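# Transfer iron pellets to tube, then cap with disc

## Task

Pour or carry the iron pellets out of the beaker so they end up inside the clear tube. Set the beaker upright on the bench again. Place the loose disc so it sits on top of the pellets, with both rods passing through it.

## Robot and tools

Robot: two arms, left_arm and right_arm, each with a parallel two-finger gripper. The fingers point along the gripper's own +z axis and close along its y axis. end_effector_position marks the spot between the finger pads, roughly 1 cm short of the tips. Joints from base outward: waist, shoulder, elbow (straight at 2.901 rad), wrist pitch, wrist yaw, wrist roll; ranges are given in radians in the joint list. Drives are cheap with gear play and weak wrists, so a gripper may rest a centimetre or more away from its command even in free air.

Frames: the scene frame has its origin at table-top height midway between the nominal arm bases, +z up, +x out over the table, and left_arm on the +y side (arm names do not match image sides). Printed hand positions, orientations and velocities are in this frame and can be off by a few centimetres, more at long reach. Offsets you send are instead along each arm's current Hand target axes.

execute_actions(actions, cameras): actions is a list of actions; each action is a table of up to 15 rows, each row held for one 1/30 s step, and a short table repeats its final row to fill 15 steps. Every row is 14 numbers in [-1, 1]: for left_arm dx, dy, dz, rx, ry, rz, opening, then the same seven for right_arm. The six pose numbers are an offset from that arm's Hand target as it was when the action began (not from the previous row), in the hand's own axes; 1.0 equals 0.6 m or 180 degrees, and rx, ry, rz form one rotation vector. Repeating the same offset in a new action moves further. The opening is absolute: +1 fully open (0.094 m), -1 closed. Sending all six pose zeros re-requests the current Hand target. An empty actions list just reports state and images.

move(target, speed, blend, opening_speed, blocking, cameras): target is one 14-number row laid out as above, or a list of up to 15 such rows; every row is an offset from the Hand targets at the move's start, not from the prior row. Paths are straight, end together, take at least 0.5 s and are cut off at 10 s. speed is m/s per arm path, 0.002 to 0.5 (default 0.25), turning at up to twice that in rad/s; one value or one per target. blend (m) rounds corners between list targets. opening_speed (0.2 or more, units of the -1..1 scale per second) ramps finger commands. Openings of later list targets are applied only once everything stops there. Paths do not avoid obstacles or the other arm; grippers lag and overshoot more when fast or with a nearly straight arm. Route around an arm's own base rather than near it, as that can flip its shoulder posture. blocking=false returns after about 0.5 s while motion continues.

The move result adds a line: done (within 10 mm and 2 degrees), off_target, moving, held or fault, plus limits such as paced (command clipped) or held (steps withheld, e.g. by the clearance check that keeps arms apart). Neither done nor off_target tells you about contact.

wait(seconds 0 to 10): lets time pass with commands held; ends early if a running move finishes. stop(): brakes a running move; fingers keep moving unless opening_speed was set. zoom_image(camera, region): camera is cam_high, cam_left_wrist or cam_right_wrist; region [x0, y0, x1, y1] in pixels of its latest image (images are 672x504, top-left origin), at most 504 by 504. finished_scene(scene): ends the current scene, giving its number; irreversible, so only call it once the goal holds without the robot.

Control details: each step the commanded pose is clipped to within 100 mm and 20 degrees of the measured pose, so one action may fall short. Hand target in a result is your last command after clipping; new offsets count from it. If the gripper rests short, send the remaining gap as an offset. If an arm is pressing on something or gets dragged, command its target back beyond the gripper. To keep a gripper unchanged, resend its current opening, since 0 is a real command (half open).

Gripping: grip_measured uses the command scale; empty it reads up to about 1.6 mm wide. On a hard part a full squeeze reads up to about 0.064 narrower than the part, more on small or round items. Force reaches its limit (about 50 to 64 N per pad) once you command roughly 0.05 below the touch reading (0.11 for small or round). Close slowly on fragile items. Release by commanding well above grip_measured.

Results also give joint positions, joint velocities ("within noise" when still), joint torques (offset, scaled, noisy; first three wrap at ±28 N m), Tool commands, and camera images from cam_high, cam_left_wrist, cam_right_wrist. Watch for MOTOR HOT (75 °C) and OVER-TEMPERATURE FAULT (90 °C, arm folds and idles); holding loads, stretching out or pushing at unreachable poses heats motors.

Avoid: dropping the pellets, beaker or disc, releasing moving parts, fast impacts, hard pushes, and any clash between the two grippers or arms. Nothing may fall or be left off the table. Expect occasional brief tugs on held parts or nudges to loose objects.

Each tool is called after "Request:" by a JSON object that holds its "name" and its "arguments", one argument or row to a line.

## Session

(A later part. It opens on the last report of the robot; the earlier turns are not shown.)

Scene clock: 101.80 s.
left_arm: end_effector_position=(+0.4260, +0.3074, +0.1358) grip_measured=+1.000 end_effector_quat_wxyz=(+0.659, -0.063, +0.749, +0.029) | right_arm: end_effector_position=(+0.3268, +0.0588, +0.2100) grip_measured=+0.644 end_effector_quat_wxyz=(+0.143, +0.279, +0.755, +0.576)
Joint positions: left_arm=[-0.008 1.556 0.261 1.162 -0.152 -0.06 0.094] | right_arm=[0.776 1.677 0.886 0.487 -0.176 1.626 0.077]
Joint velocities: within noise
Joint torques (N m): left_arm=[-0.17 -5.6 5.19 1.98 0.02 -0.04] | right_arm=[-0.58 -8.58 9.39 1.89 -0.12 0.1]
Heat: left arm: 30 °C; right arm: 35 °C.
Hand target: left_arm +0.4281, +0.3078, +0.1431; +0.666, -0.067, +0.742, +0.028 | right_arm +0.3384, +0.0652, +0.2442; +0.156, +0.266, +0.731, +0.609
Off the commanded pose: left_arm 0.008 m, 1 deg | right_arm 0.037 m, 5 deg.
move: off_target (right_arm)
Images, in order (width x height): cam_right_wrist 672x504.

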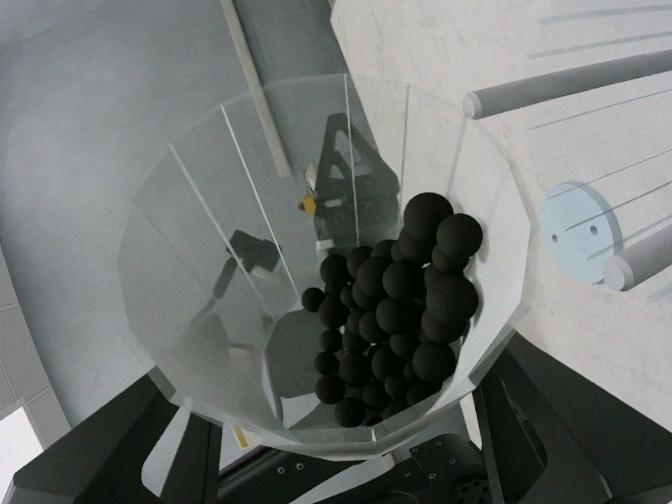

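Request:
{"name": "move", "arguments": {
  "target": [0,0,0,0,0,0,1,-0.0002,0.0033,-0.0045,0,0,0.0167,0.4],
  "speed": 0.03,
  "cameras": ["cam_right_wrist"]
}}

Scene clock: 104.80 s.
left_arm: end_effector_position=(+0.4260, +0.3074, +0.1358) grip_measured=+1.000 end_effector_quat_wxyz=(+0.659, -0.063, +0.749, +0.029) | right_arm: end_effector_position=(+0.3270, +0.0583, +0.2093) grip_measured=+0.644 end_effector_quat_wxyz=(+0.132, +0.293, +0.750, +0.578)
Joint positions: left_arm=[-0.008 1.556 0.261 1.162 -0.152 -0.06 0.094] | right_arm=[0.775 1.677 0.886 0.484 -0.177 1.662 0.077]
Joint velocities: within noise
Joint torques (N m): left_arm=[-0.2 -5.68 5.24 2.03 0.01 -0.07] | right_arm=[-0.88 -9.52 8.99 1.85 -0.16 0.22]
Heat: left arm: 30 °C; right arm: 35 °C.
Hand target: left_arm +0.4281, +0.3078, +0.1431; +0.666, -0.067, +0.742, +0.028 | right_arm +0.3374, +0.0632, +0.2467; +0.140, +0.286, +0.724, +0.613
Off the commanded pose: left_arm 0.008 m, 1 deg | right_arm 0.039 m, 5 deg.
move: off_target (right_arm)
Images, in order (width x height): cam_right_wrist 672x504.

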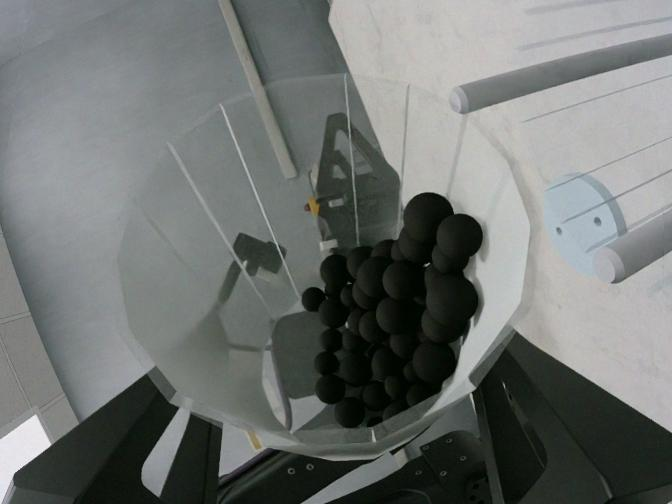

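Request:
{"name": "move", "arguments": {
  "target": [0,0,0,0,0,0,1,-0.0027,0.0084,-0.003,0,0,0.0222,0.4],
  "speed": 0.03,
  "cameras": ["cam_right_wrist"]
}}

Scene clock: 108.13 s.
left_arm: end_effector_position=(+0.4260, +0.3074, +0.1358) grip_measured=+1.000 end_effector_quat_wxyz=(+0.659, -0.063, +0.749, +0.029) | right_arm: end_effector_position=(+0.3291, +0.0585, +0.2124) grip_measured=+0.644 end_effector_quat_wxyz=(+0.105, +0.324, +0.737, +0.583)
Joint positions: left_arm=[-0.008 1.556 0.261 1.162 -0.152 -0.06 0.094] | right_arm=[0.767 1.677 0.899 0.47 -0.191 1.747 0.077]
Joint velocities: within noise
Joint torques (N m): left_arm=[-0.03 -5.63 5.14 2.03 -0.03 0] | right_arm=[-0.65 -10.39 8.7 1.8 -0.08 0.1]
Heat: left arm: 31 °C; right arm: 34 °C.
Hand target: left_arm +0.4281, +0.3078, +0.1431; +0.666, -0.067, +0.742, +0.028 | right_arm +0.3389, +0.0612, +0.2517; +0.119, +0.311, +0.713, +0.617
Off the commanded pose: left_arm 0.008 m, 1 deg | right_arm 0.041 m, 5 deg.
move: off_target (right_arm)
Images, in order (width x height): cam_right_wrist 672x504.

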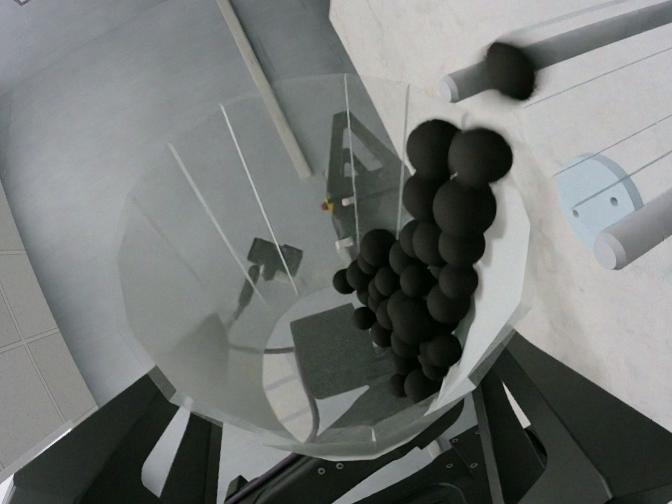

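Request:
{"name": "execute_actions", "arguments": {
  "actions": [],
  "cameras": ["cam_high", "cam_right_wrist"]
}}

Request:
{"name": "zoom_image", "arguments": {
  "camera": "cam_high",
  "region": [280, 180, 430, 330]
}}

Scene clock: 109.20 s.
left_arm: end_effector_position=(+0.4260, +0.3074, +0.1358) grip_measured=+1.000 end_effector_quat_wxyz=(+0.659, -0.063, +0.749, +0.029) | right_arm: end_effector_position=(+0.3291, +0.0585, +0.2124) grip_measured=+0.644 end_effector_quat_wxyz=(+0.104, +0.324, +0.737, +0.584)
Joint positions: left_arm=[-0.008 1.556 0.261 1.162 -0.152 -0.06 0.094] | right_arm=[0.767 1.677 0.899 0.47 -0.191 1.748 0.077]
Joint velocities: within noise
Joint torques (N m): left_arm=[0.14 -5.67 4.97 2.01 -0.03 -0.03] | right_arm=[-0.66 -10.44 8.83 1.81 -0.05 0.07]
Heat: left arm: 31 °C; right arm: 34 °C.
Hand target: left_arm +0.4281, +0.3078, +0.1431; +0.666, -0.067, +0.742, +0.028 | right_arm +0.3389, +0.0612, +0.2517; +0.119, +0.311, +0.713, +0.617
Tool commands: left_gripper/opening=+1.0 right_gripper/opening=+0.4
Off the commanded pose: left_arm 0.008 m, 1 deg | right_arm 0.041 m, 5 deg.
Images, in order (width x height): cam_high 672x504, cam_right_wrist 672x504.

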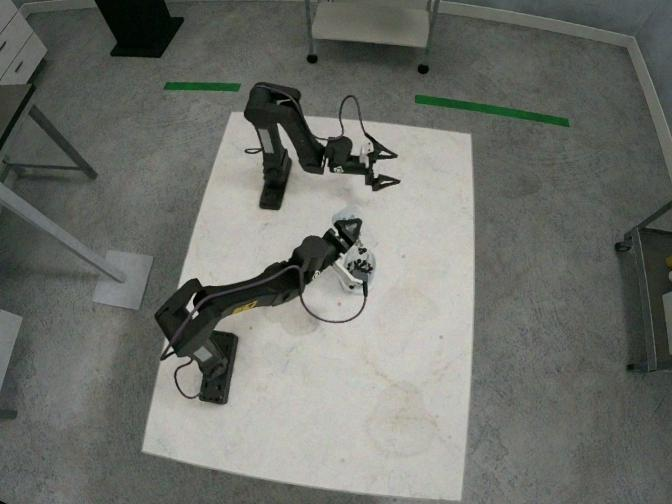

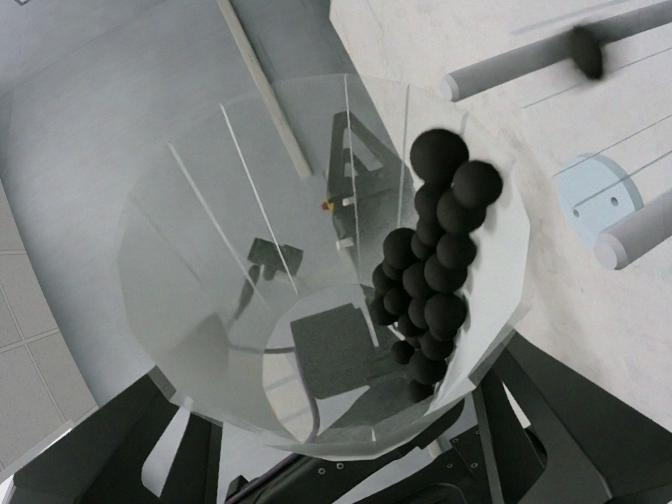

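Scaled by 3.360.

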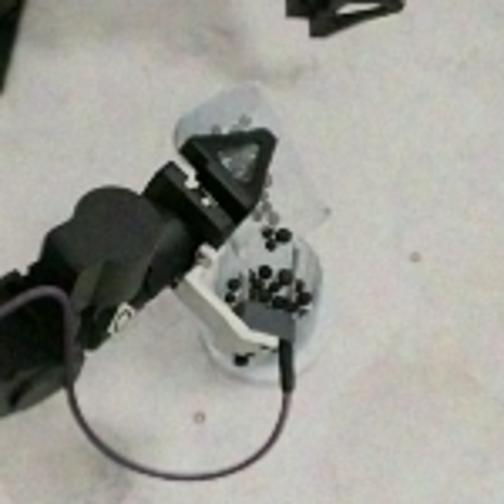

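Request:
{"name": "move", "arguments": {
  "target": [0,0,0,0,0,0,1,-0.0027,0.0056,-0.003,0,0,0.0167,0.4],
  "speed": 0.03,
  "cameras": ["cam_high", "cam_right_wrist"]
}}

Request:
{"name": "zoom_image", "arguments": {
  "camera": "cam_high",
  "region": [280, 180, 430, 330]
}}

Scene clock: 111.30 s.
left_arm: end_effector_position=(+0.4260, +0.3074, +0.1358) grip_measured=+1.000 end_effector_quat_wxyz=(+0.659, -0.063, +0.749, +0.029) | right_arm: end_effector_position=(+0.3333, +0.0583, +0.2187) grip_measured=+0.644 end_effector_quat_wxyz=(+0.092, +0.342, +0.725, +0.591)
Joint positions: left_arm=[-0.008 1.556 0.261 1.162 -0.152 -0.06 0.094] | right_arm=[0.759 1.677 0.913 0.47 -0.196 1.799 0.077]
Joint velocities: within noise
Joint torques (N m): left_arm=[0.05 -5.57 5.15 2.03 0.02 -0.03] | right_arm=[-0.62 -11.1 8.32 1.66 -0.11 0.08]
Heat: left arm: 31 °C; right arm: 34 °C.
Hand target: left_arm +0.4281, +0.3078, +0.1431; +0.666, -0.067, +0.742, +0.028 | right_arm +0.3402, +0.0590, +0.2549; +0.102, +0.329, +0.705, +0.620
Off the commanded pose: left_arm 0.008 m, 1 deg | right_arm 0.037 m, 4 deg.
move: off_target (right_arm)
Images, in order (width x height): cam_high 672x504, cam_right_wrist 672x504.

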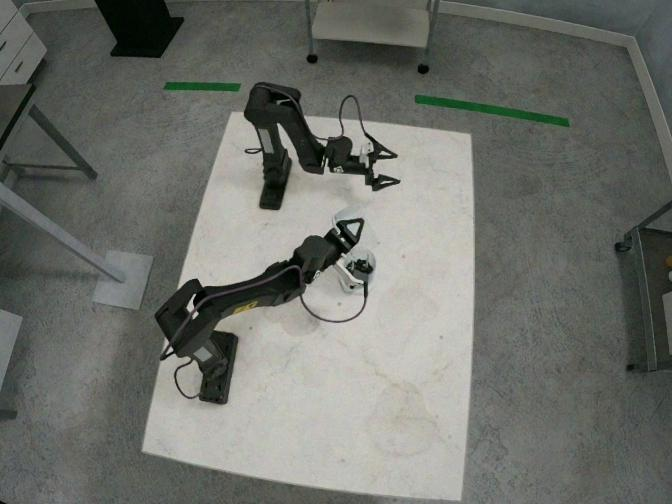

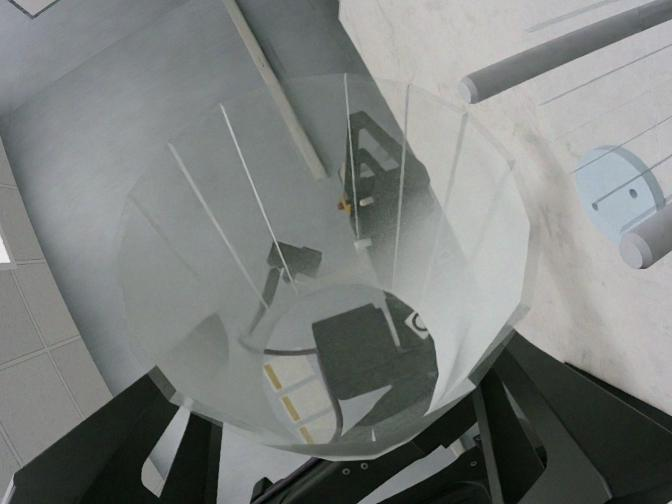

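Scaled by 3.360.

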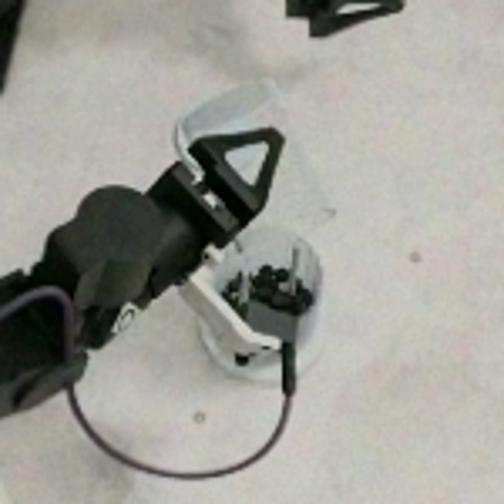

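Request:
{"name": "move", "arguments": {
  "target": [
    [0.0247,-0.0978,-0.1192,0.0312,0.1215,0.0255,1,0.0154,0.0549,-0.0123,0,0,-0.2778,0.4],
    [0.0495,-0.1957,-0.2385,0.0624,0.243,0.051,1,0.0355,0.0,-0.1933,0,0,-0.5889,0.4]
  ],
  "speed": 0.22,
  "blend": 0.05
}}

Scene clock: 124.63 s.
left_arm: end_effector_position=(+0.2981, +0.1725, +0.1267) grip_measured=+1.000 end_effector_quat_wxyz=(+0.339, +0.058, +0.939, -0.017) | right_arm: end_effector_position=(+0.2619, -0.0158, +0.2776) grip_measured=+0.644 end_effector_quat_wxyz=(+0.549, -0.362, +0.694, +0.294)
Joint positions: left_arm=[-0.612 1.04 0.678 -0.583 -0.322 -0.401 0.094] | right_arm=[0.745 1.161 0.675 0.253 -0.208 -0.037 0.077]
Joint velocities: within noise
Joint torques (N m): left_arm=[-0.81 -1.94 9.18 1.19 -0.15 -0.13] | right_arm=[-0.61 -6.48 5.45 1.56 -0.12 -0.13]
Heat: left arm: 30 °C; right arm: 33 °C.
Hand target: left_arm +0.2999, +0.1712, +0.1350; +0.342, +0.050, +0.938, -0.018 | right_arm +0.2599, -0.0220, +0.2850; +0.557, -0.365, +0.687, +0.291
Off the commanded pose: left_arm 0.009 m, 1 deg | right_arm 0.010 m, 1 deg.
move: done

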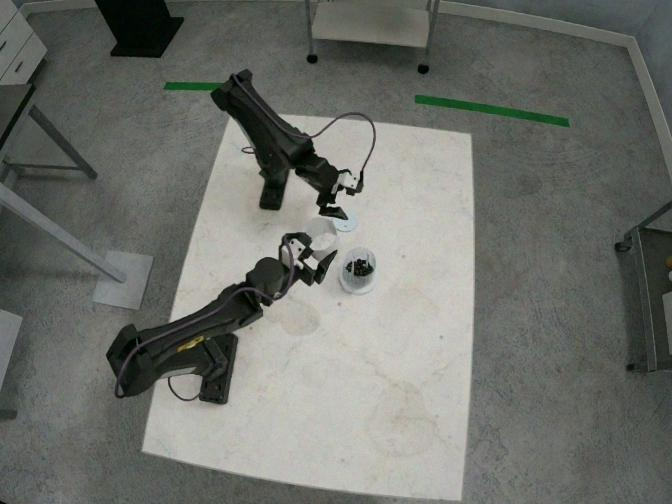

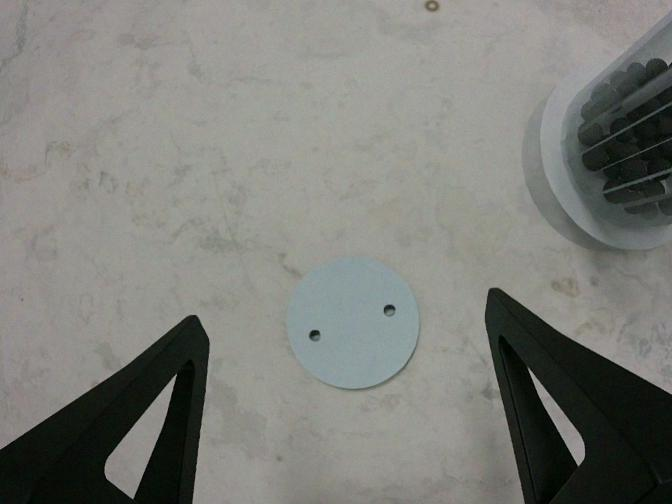

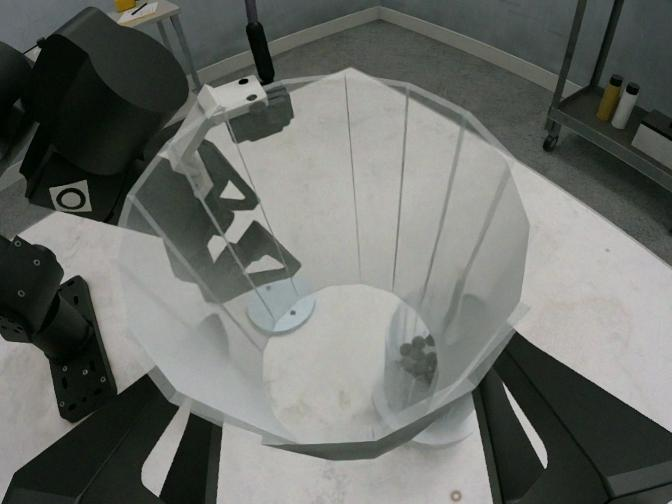

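Request:
{"name": "zoom_image", "arguments": {
  "camera": "cam_high",
  "region": [300, 200, 420, 320]
}}

Request:
{"name": "zoom_image", "arguments": {
  "camera": "cam_left_wrist",
  "region": [260, 230, 450, 420]
}}

Scaled by 4.200.

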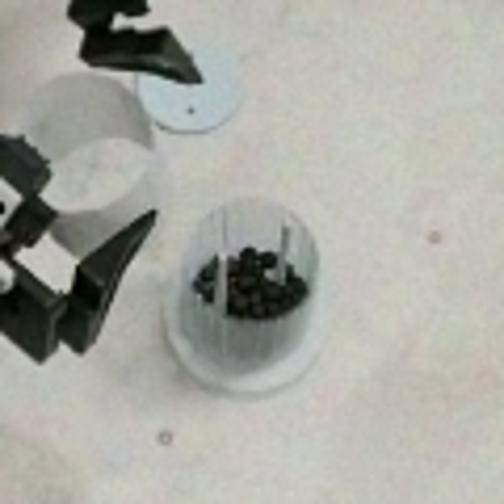

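Scaled by 2.653 from the camera's 672x504 image, which has a finer 960x720 frame.

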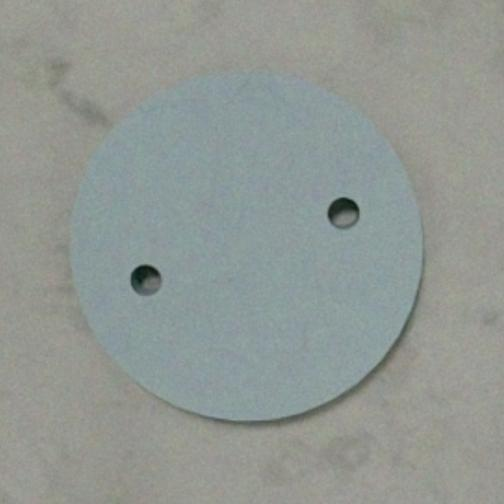

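Request:
{"name": "move", "arguments": {
  "target": [0.0745,-0.0014,0.068,0,0,0,1,0.3448,-0.2227,-0.1922,0.0616,0.0465,0.0203,0.4],
  "speed": 0.22
}}

Scene clock: 135.33 s.
left_arm: end_effector_position=(+0.2877, +0.1741, +0.0724) grip_measured=+1.000 end_effector_quat_wxyz=(+0.328, +0.058, +0.943, -0.015) | right_arm: end_effector_position=(+0.2783, -0.2277, +0.0988) grip_measured=+0.644 end_effector_quat_wxyz=(+0.514, -0.294, +0.777, +0.215)
Joint positions: left_arm=[-0.632 1.077 0.489 -0.387 -0.325 -0.425 0.094] | right_arm=[-0.17 1.313 0.14 0.58 -0.823 -0.424 0.077]
Joint velocities: within noise
Joint torques (N m): left_arm=[-0.92 -1.68 5.89 1.73 -0.28 -0.13] | right_arm=[-0.8 -2.15 4.79 1.54 -0.5 -0.14]
Heat: left arm: 29 °C; right arm: 32 °C.
Hand target: left_arm +0.2919, +0.1712, +0.0750; +0.342, +0.050, +0.938, -0.018 | right_arm +0.2829, -0.2270, +0.1078; +0.528, -0.308, +0.762, +0.214
Off the commanded pose: left_arm 0.006 m, 2 deg | right_arm 0.010 m, 3 deg.
move: off_target (right_arm)

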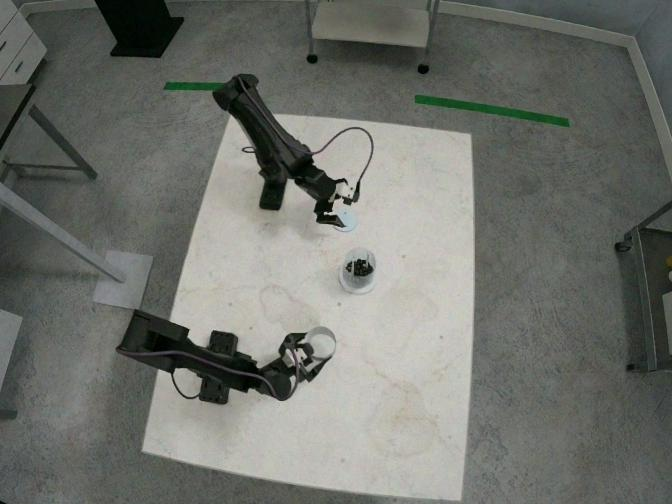

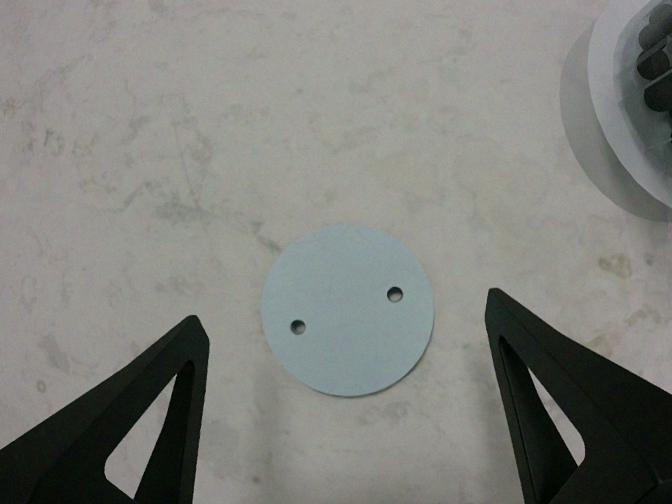

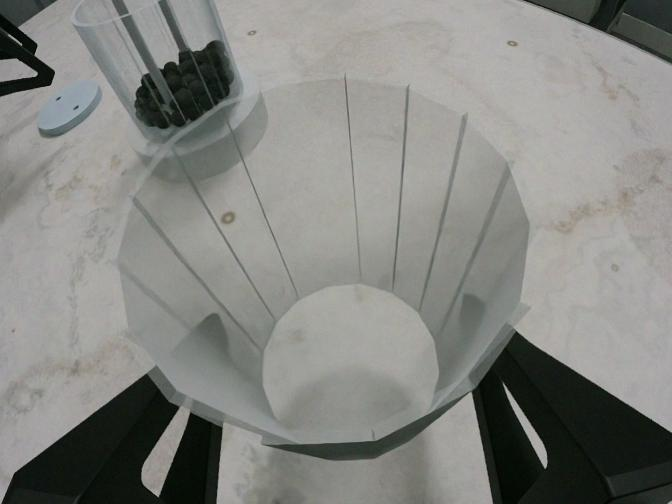

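Request:
{"name": "move", "arguments": {
  "target": [0.0422,-0.0004,0.045,0,0,0,1,0.0734,0,0.0275,0,0,0,0.4],
  "speed": 0.12
}}

Scene clock: 139.40 s.
left_arm: end_effector_position=(+0.2857, +0.1741, +0.0351) grip_measured=+1.000 end_effector_quat_wxyz=(+0.328, +0.058, +0.943, -0.015) | right_arm: end_effector_position=(+0.2808, -0.2260, +0.0554) grip_measured=+0.644 end_effector_quat_wxyz=(+0.516, -0.310, +0.770, +0.213)
Joint positions: left_arm=[-0.64 1.169 0.371 -0.18 -0.33 -0.433 0.094] | right_arm=[-0.169 1.77 0.099 1.074 -0.837 -0.459 0.077]
Joint velocities: within noise
Joint torques (N m): left_arm=[-1.01 -2.07 5.52 1.7 -0.28 -0.08] | right_arm=[-0.62 -3.58 1.26 1.79 -0.35 0.15]
Heat: left arm: 29 °C; right arm: 32 °C.
Hand target: left_arm +0.2899, +0.1712, +0.0381; +0.342, +0.050, +0.938, -0.018 | right_arm +0.2829, -0.2269, +0.0607; +0.528, -0.308, +0.762, +0.214
Off the commanded pose: left_arm 0.006 m, 2 deg | right_arm 0.006 m, 2 deg.
move: done

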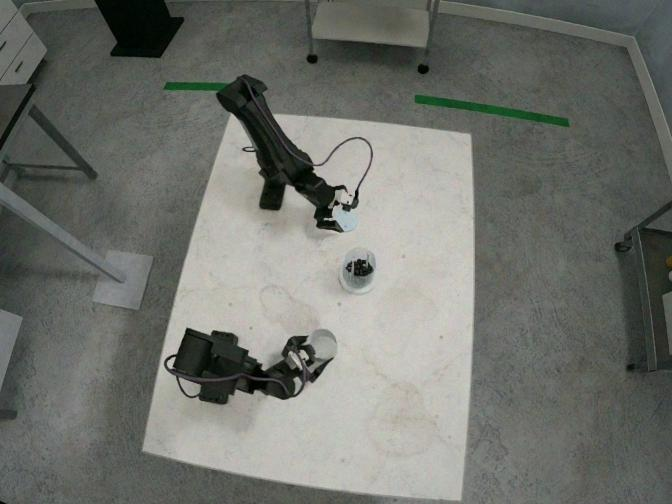

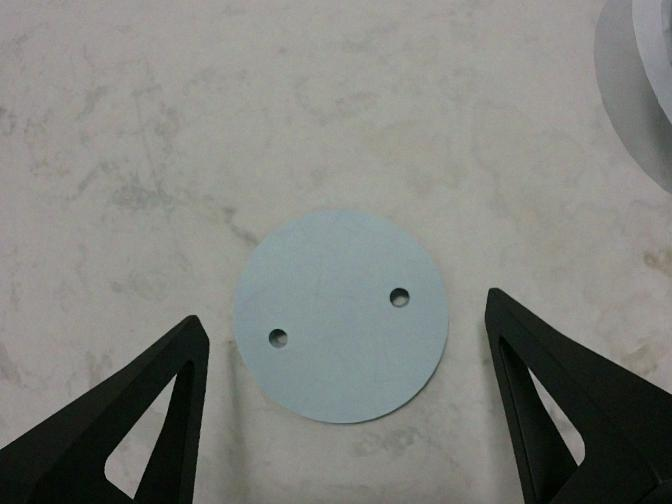

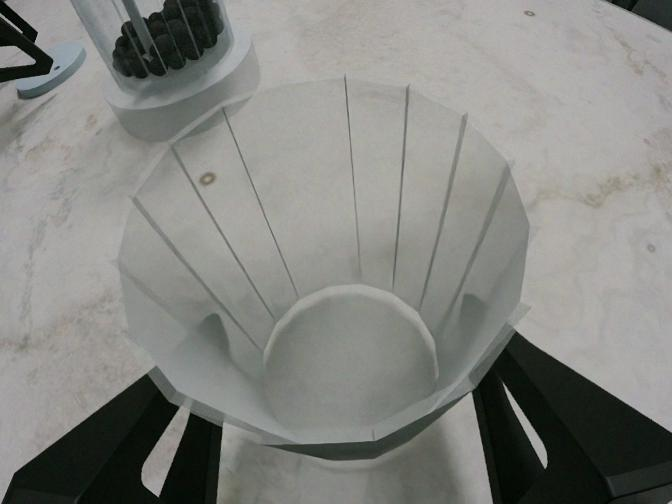

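Request:
{"name": "move", "arguments": {
  "target": [0.0218,0,0.0259,0,0,0,1,0.0094,0,0.0035,0,0,0,0.4],
  "speed": 0.04
}}

Scene clock: 144.03 s.
left_arm: end_effector_position=(+0.2860, +0.1738, +0.0153) grip_measured=+1.000 end_effector_quat_wxyz=(+0.328, +0.053, +0.943, -0.017) | right_arm: end_effector_position=(+0.2816, -0.2262, +0.0499) grip_measured=+0.644 end_effector_quat_wxyz=(+0.517, -0.310, +0.769, +0.213)
Joint positions: left_arm=[-0.64 1.25 0.318 -0.043 -0.33 -0.442 0.094] | right_arm=[-0.169 1.839 0.099 1.146 -0.837 -0.458 0.077]
Joint velocities: within noise
Joint torques (N m): left_arm=[-0.83 -2.45 5.2 1.73 -0.26 -0.09] | right_arm=[-0.57 -3.78 0.76 1.77 -0.36 0.16]
Heat: left arm: 29 °C; right arm: 32 °C.
Hand target: left_arm +0.2898, +0.1712, +0.0178; +0.342, +0.050, +0.938, -0.018 | right_arm +0.2829, -0.2269, +0.0547; +0.528, -0.308, +0.762, +0.214
Off the commanded pose: left_arm 0.005 m, 2 deg | right_arm 0.005 m, 2 deg.
move: done

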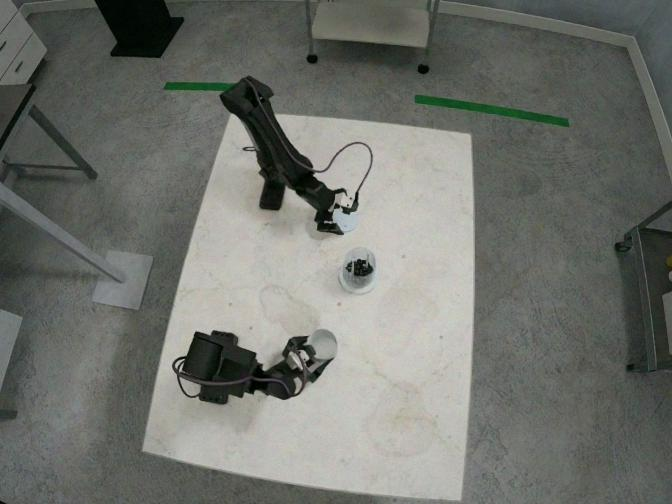

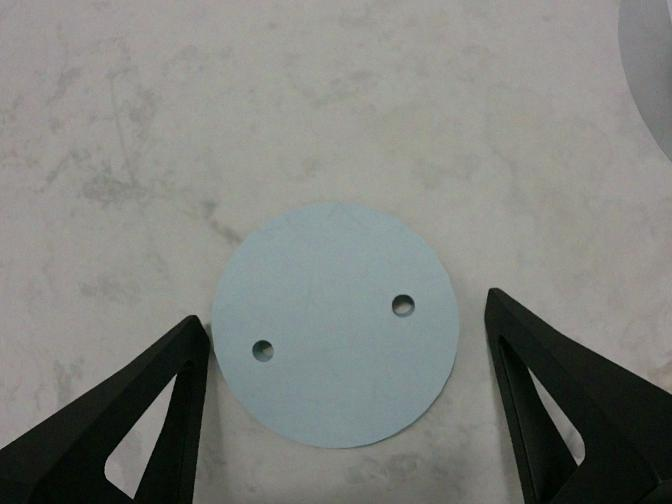

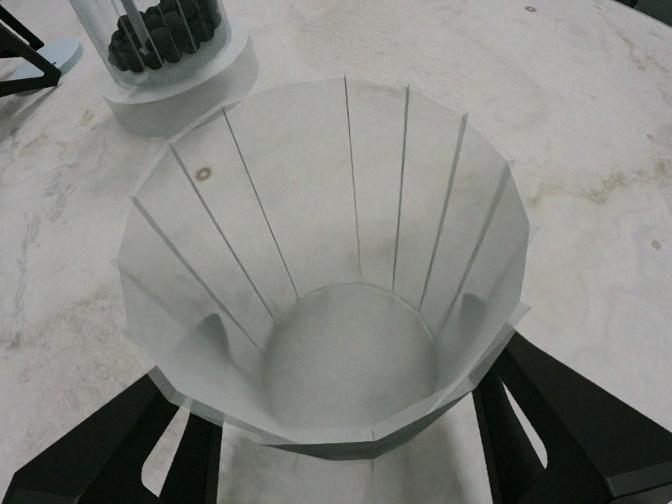

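Request:
{"name": "move", "arguments": {
  "target": [0,0,0,0,0,0,0.45,0.0047,0,0.0018,0,0,0,0.4],
  "speed": 0.02,
  "opening_speed": 0.4
}}

Scene clock: 146.73 s.
left_arm: end_effector_position=(+0.2864, +0.1738, +0.0156) grip_measured=+0.644 end_effector_quat_wxyz=(+0.329, +0.053, +0.943, -0.017) | right_arm: end_effector_position=(+0.2829, -0.2262, +0.0491) grip_measured=+0.644 end_effector_quat_wxyz=(+0.521, -0.307, +0.767, +0.214)
Joint positions: left_arm=[-0.64 1.25 0.318 -0.042 -0.331 -0.442 0.077] | right_arm=[-0.169 1.875 0.099 1.195 -0.839 -0.445 0.077]
Joint velocities: within noise
Joint torques (N m): left_arm=[-0.91 -2.4 4.98 1.71 -0.26 -0.05] | right_arm=[-0.54 -3.56 0.68 1.68 -0.33 0.11]
Heat: left arm: 29 °C; right arm: 32 °C.
Hand target: left_arm +0.2898, +0.1712, +0.0178; +0.342, +0.050, +0.938, -0.018 | right_arm +0.2829, -0.2269, +0.0517; +0.528, -0.308, +0.762, +0.214
Off the commanded pose: left_arm 0.005 m, 2 deg | right_arm 0.003 m, 1 deg.
move: done

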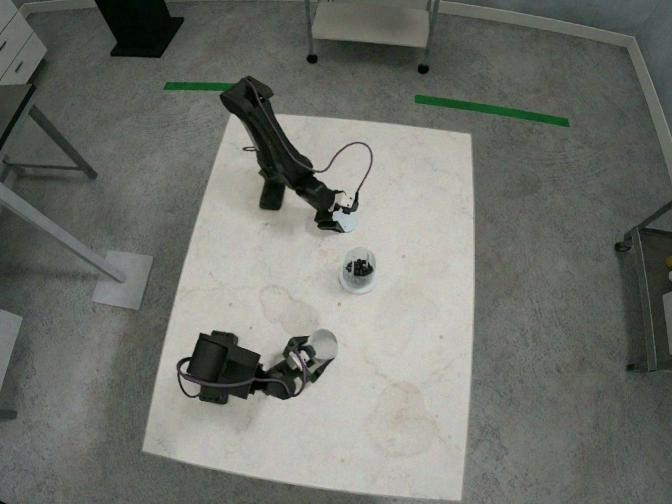

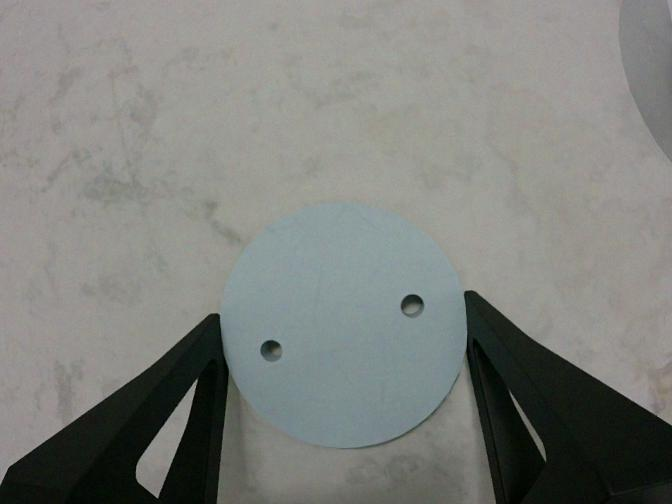

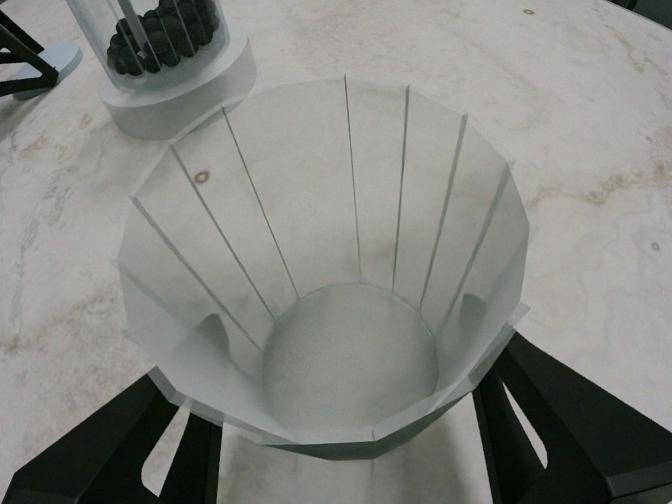

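Request:
{"name": "move", "arguments": {
  "target": [
    [-0.0643,0,-0.0765,0,0,0,0.45,0,0,0,0,0,0,0.95],
    [-0.2348,-0.155,-0.2468,0.1855,0.0003,0.2207,0.45,0,0,0,0,0,0,0.95]
  ],
  "speed": [0.1,0.22],
  "blend": 0.03,
  "opening_speed": 0.4
}}

Scene clock: 154.40 s.
left_arm: end_effector_position=(+0.2907, +0.0782, +0.2127) grip_measured=+0.644 end_effector_quat_wxyz=(+0.295, +0.451, +0.827, -0.160) | right_arm: end_effector_position=(+0.2829, -0.2262, +0.0491) grip_measured=+0.948 end_effector_quat_wxyz=(+0.521, -0.307, +0.767, +0.214)
Joint positions: left_arm=[-0.539 1.224 1.125 -0.835 0.273 0.354 0.077] | right_arm=[-0.169 1.875 0.099 1.195 -0.839 -0.445 0.092]
Joint velocities: within noise
Joint torques (N m): left_arm=[0.69 -3.67 9.22 1.25 0.3 0.02] | right_arm=[-0.62 -3.7 0.57 1.65 -0.32 0.14]
Heat: left arm: 29 °C; right arm: 32 °C.
Hand target: left_arm +0.2926, +0.0773, +0.2218; +0.299, +0.455, +0.822, -0.166 | right_arm +0.2829, -0.2269, +0.0517; +0.528, -0.308, +0.762, +0.214
Off the commanded pose: left_arm 0.009 m, 1 deg | right_arm 0.003 m, 1 deg.
move: done; blend cut to 0 m at target 1

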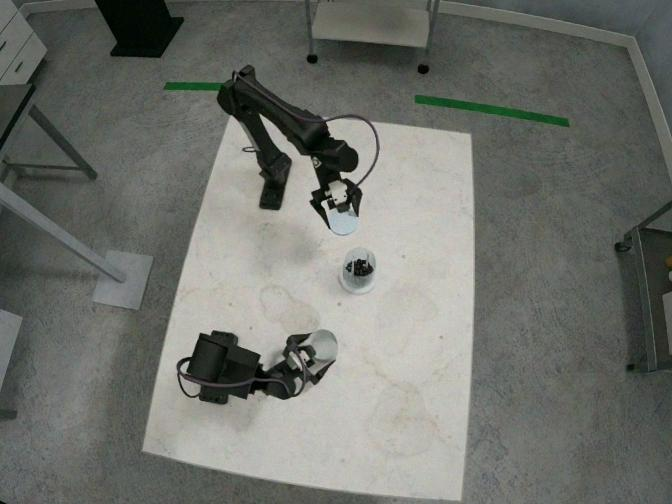

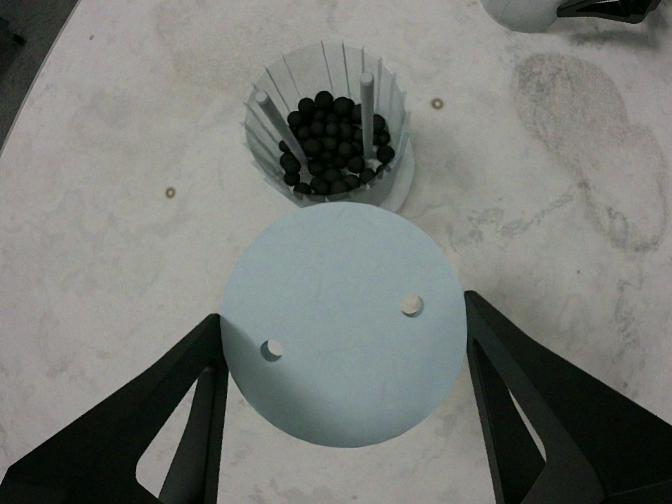

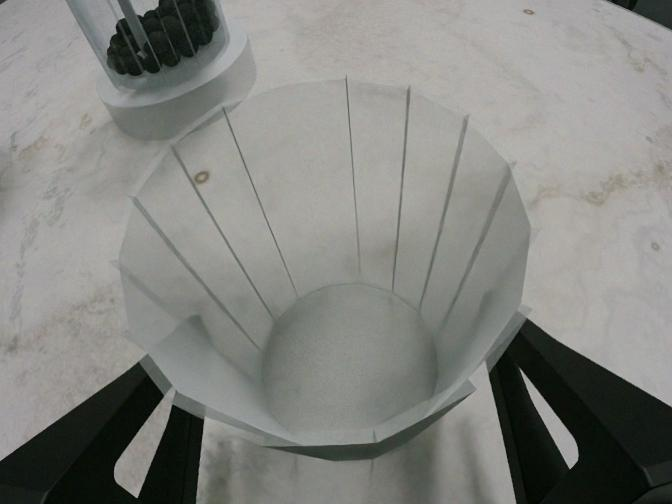

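Request:
{"name": "zoom_image", "arguments": {
  "camera": "cam_left_wrist",
  "region": [230, 30, 430, 210]
}}

Request:
{"name": "zoom_image", "arguments": {
  "camera": "cam_left_wrist",
  "region": [200, 190, 480, 460]
}}

Scaled by 2.520 from the camera's 672x504 image, which has a finer 960x720 frame.

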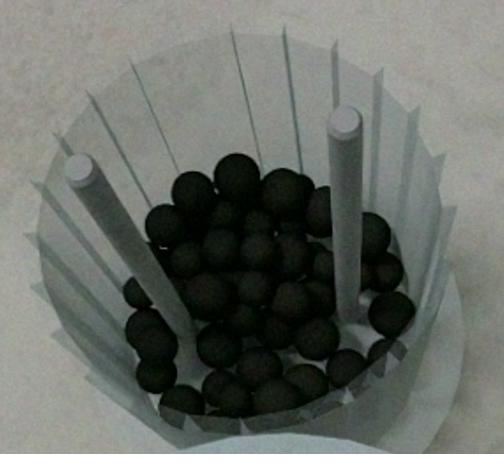

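Scaled by 1.800 from the camera's 672x504 image, which has a finer 960x720 frame.

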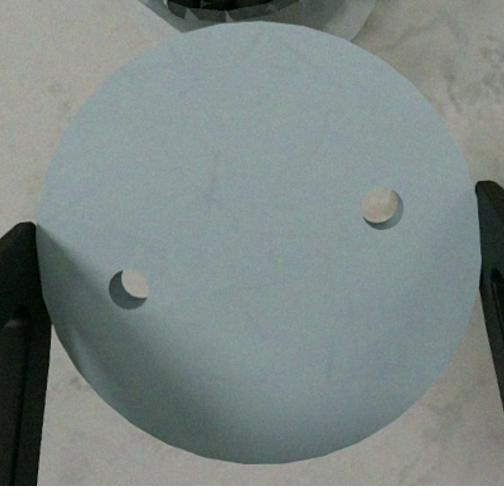

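Request:
{"name": "move", "arguments": {
  "target": [-0.1135,0.0111,0.1274,0.0282,0,0.0336,0.45,-0.1951,0.0002,-0.0731,0,0,0,0.95],
  "speed": 0.1
}}

Request:
{"name": "zoom_image", "arguments": {
  "camera": "cam_left_wrist",
  "region": [200, 190, 480, 460]
}}

Scene clock: 160.90 s.
left_arm: end_effector_position=(+0.3445, +0.0082, +0.1937) grip_measured=+0.644 end_effector_quat_wxyz=(+0.262, +0.501, +0.806, -0.175) | right_arm: end_effector_position=(+0.2776, -0.2252, +0.1617) grip_measured=+0.948 end_effector_quat_wxyz=(+0.516, -0.298, +0.771, +0.223)
Joint positions: left_arm=[-0.601 1.602 1.393 -0.789 0.305 0.403 0.077] | right_arm=[-0.172 0.993 0.309 0.097 -0.846 -0.422 0.092]
Joint velocities: within noise
Joint torques (N m): left_arm=[-0.87 -6.54 9.11 1.68 0.4 0.11] | right_arm=[-0.1 -2.45 8.23 1.09 -0.22 -0.13]
Heat: left arm: 29 °C; right arm: 31 °C.
Hand target: left_arm +0.3519, -0.0050, +0.2069; +0.287, +0.511, +0.789, -0.186 | right_arm +0.2829, -0.2270, +0.1767; +0.528, -0.308, +0.762, +0.214
Off the commanded pose: left_arm 0.020 m, 4 deg | right_arm 0.016 m, 2 deg.
move: off_target (left_arm, right_arm)

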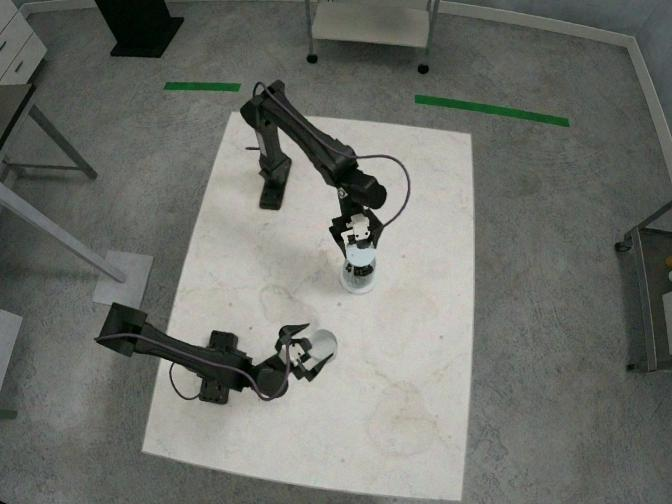

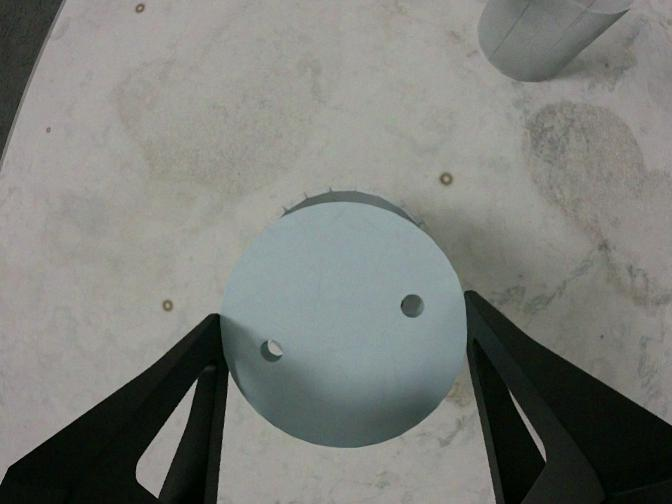

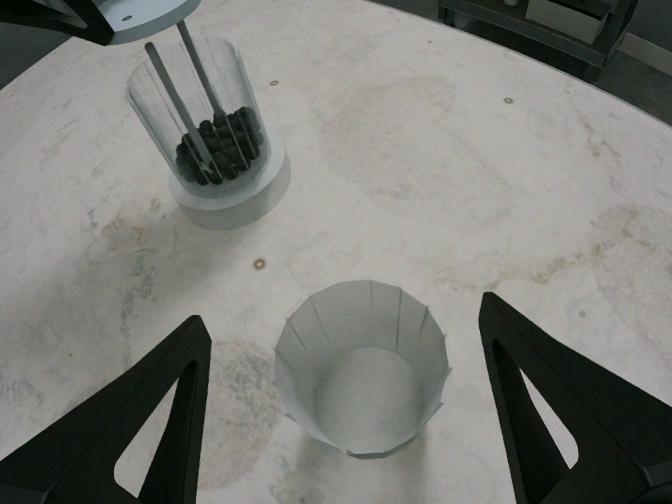

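Scaled by 1.800 from the camera's 672x504 image, which has a finer 960x720 frame.

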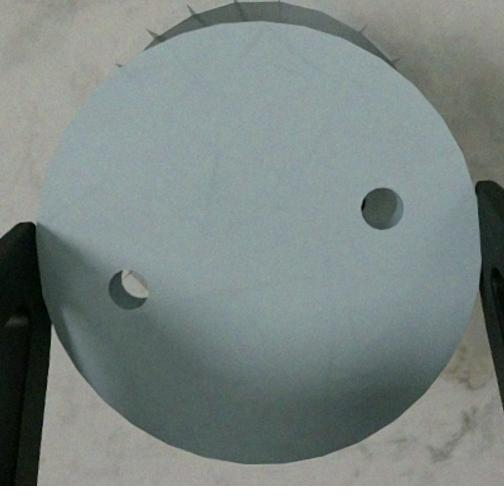

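Request:
{"name": "move", "arguments": {
  "target": [-0.0182,-0.003,0.0152,0,-0.0111,0,0.45,-0.08,0.0682,0.0457,-0.126,0.0006,-0.0376,0.95],
  "speed": 0.1,
  "cameras": ["cam_left_wrist", "cam_right_wrist"]
}}

Request:
{"name": "zoom_image", "arguments": {
  "camera": "cam_left_wrist",
  "region": [200, 190, 480, 460]
}}

Scene clock: 167.27 s.
left_arm: end_effector_position=(+0.3501, -0.0036, +0.1945) grip_measured=+0.644 end_effector_quat_wxyz=(+0.279, +0.506, +0.796, -0.180) | right_arm: end_effector_position=(+0.2842, -0.1718, +0.2005) grip_measured=+0.948 end_effector_quat_wxyz=(+0.464, -0.439, +0.700, +0.319)
Joint positions: left_arm=[-0.615 1.618 1.393 -0.734 0.308 0.403 0.077] | right_arm=[-0.051 1.241 0.655 -0.242 -1.05 -0.714 0.092]
Joint velocities: within noise
Joint torques (N m): left_arm=[-1.16 -6.52 9.17 1.82 0.37 -0.12] | right_arm=[0.49 -3.18 7.75 0.89 -0.62 -0.13]
Heat: left arm: 29 °C; right arm: 31 °C.
Hand target: left_arm +0.3561, -0.0187, +0.2070; +0.300, +0.508, +0.784, -0.195 | right_arm +0.2851, -0.1680, +0.2121; +0.468, -0.450, +0.686, +0.328
Off the commanded pose: left_arm 0.020 m, 3 deg | right_arm 0.012 m, 2 deg.
move: off_target (left_arm, right_arm)
Images, in order (width x height): cam_left_wrist 672x504, cam_right_wrist 672x504.

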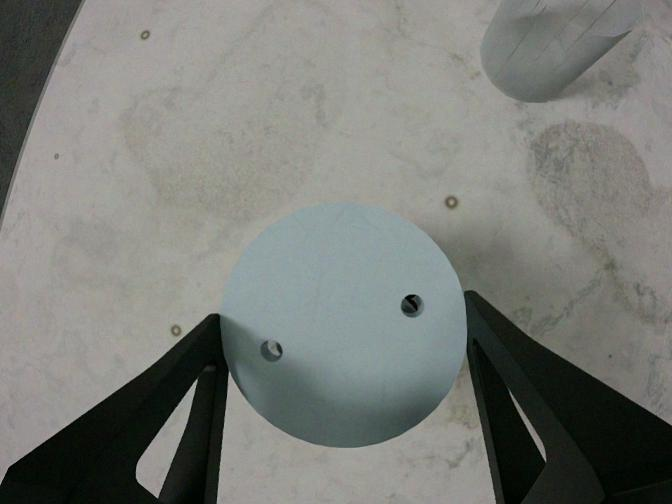

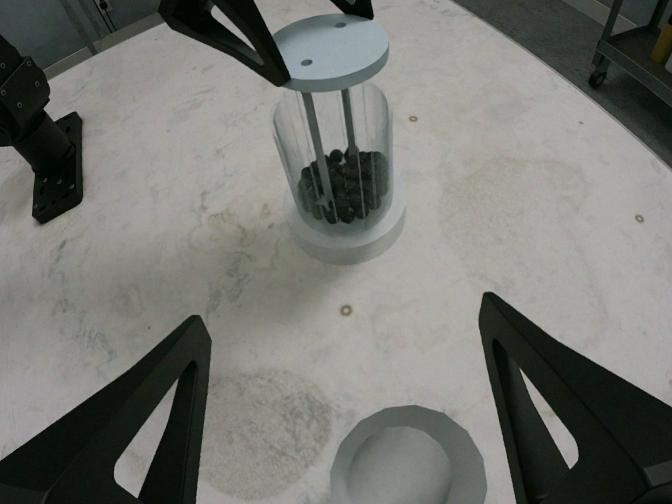

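Scaled by 1.800 from the camera's 672x504 image, which has a finer 960x720 frame.

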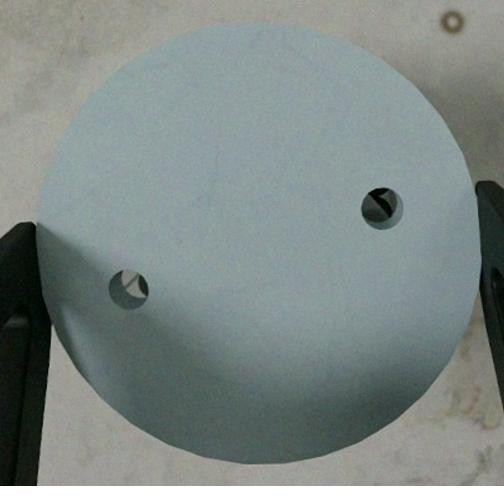

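Request:
{"name": "zoom_image", "arguments": {
  "camera": "cam_left_wrist",
  "region": [250, 285, 440, 370]
}}

Request:
{"name": "zoom_image", "arguments": {
  "camera": "cam_right_wrist",
  "region": [240, 0, 420, 140]
}}

Scaled by 2.653 from the camera's 672x504 image, which has a finer 960x720 frame.

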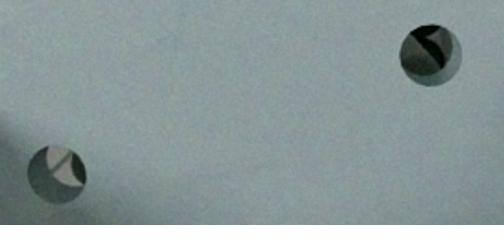

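Scaled by 2.800 from the camera's 672x504 image, which has a finer 960x720 frame.

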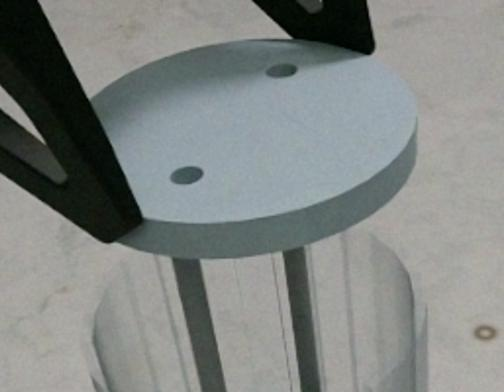

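Request:
{"name": "zoom_image", "arguments": {
  "camera": "cam_left_wrist",
  "region": [255, 335, 290, 365]
}}

Request:
{"name": "zoom_image", "arguments": {
  "camera": "cam_left_wrist",
  "region": [395, 290, 430, 320]
}}

Scaled by 14.400 from the camera's 672x504 image, which has a finer 960x720 frame.

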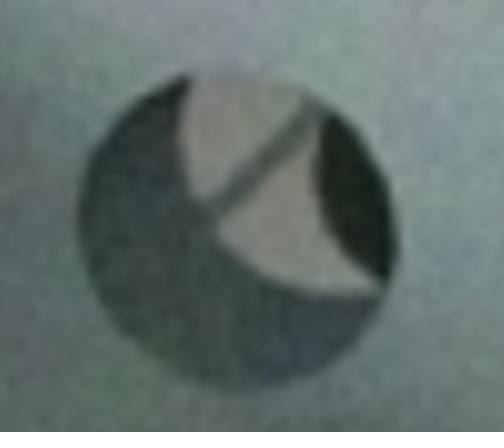

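Scaled by 14.400 from the camera's 672x504 image, which has a finer 960x720 frame.

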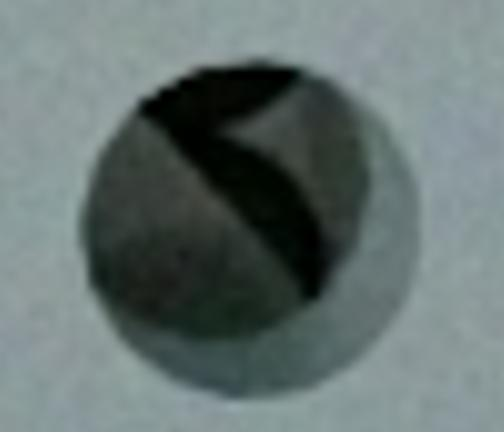

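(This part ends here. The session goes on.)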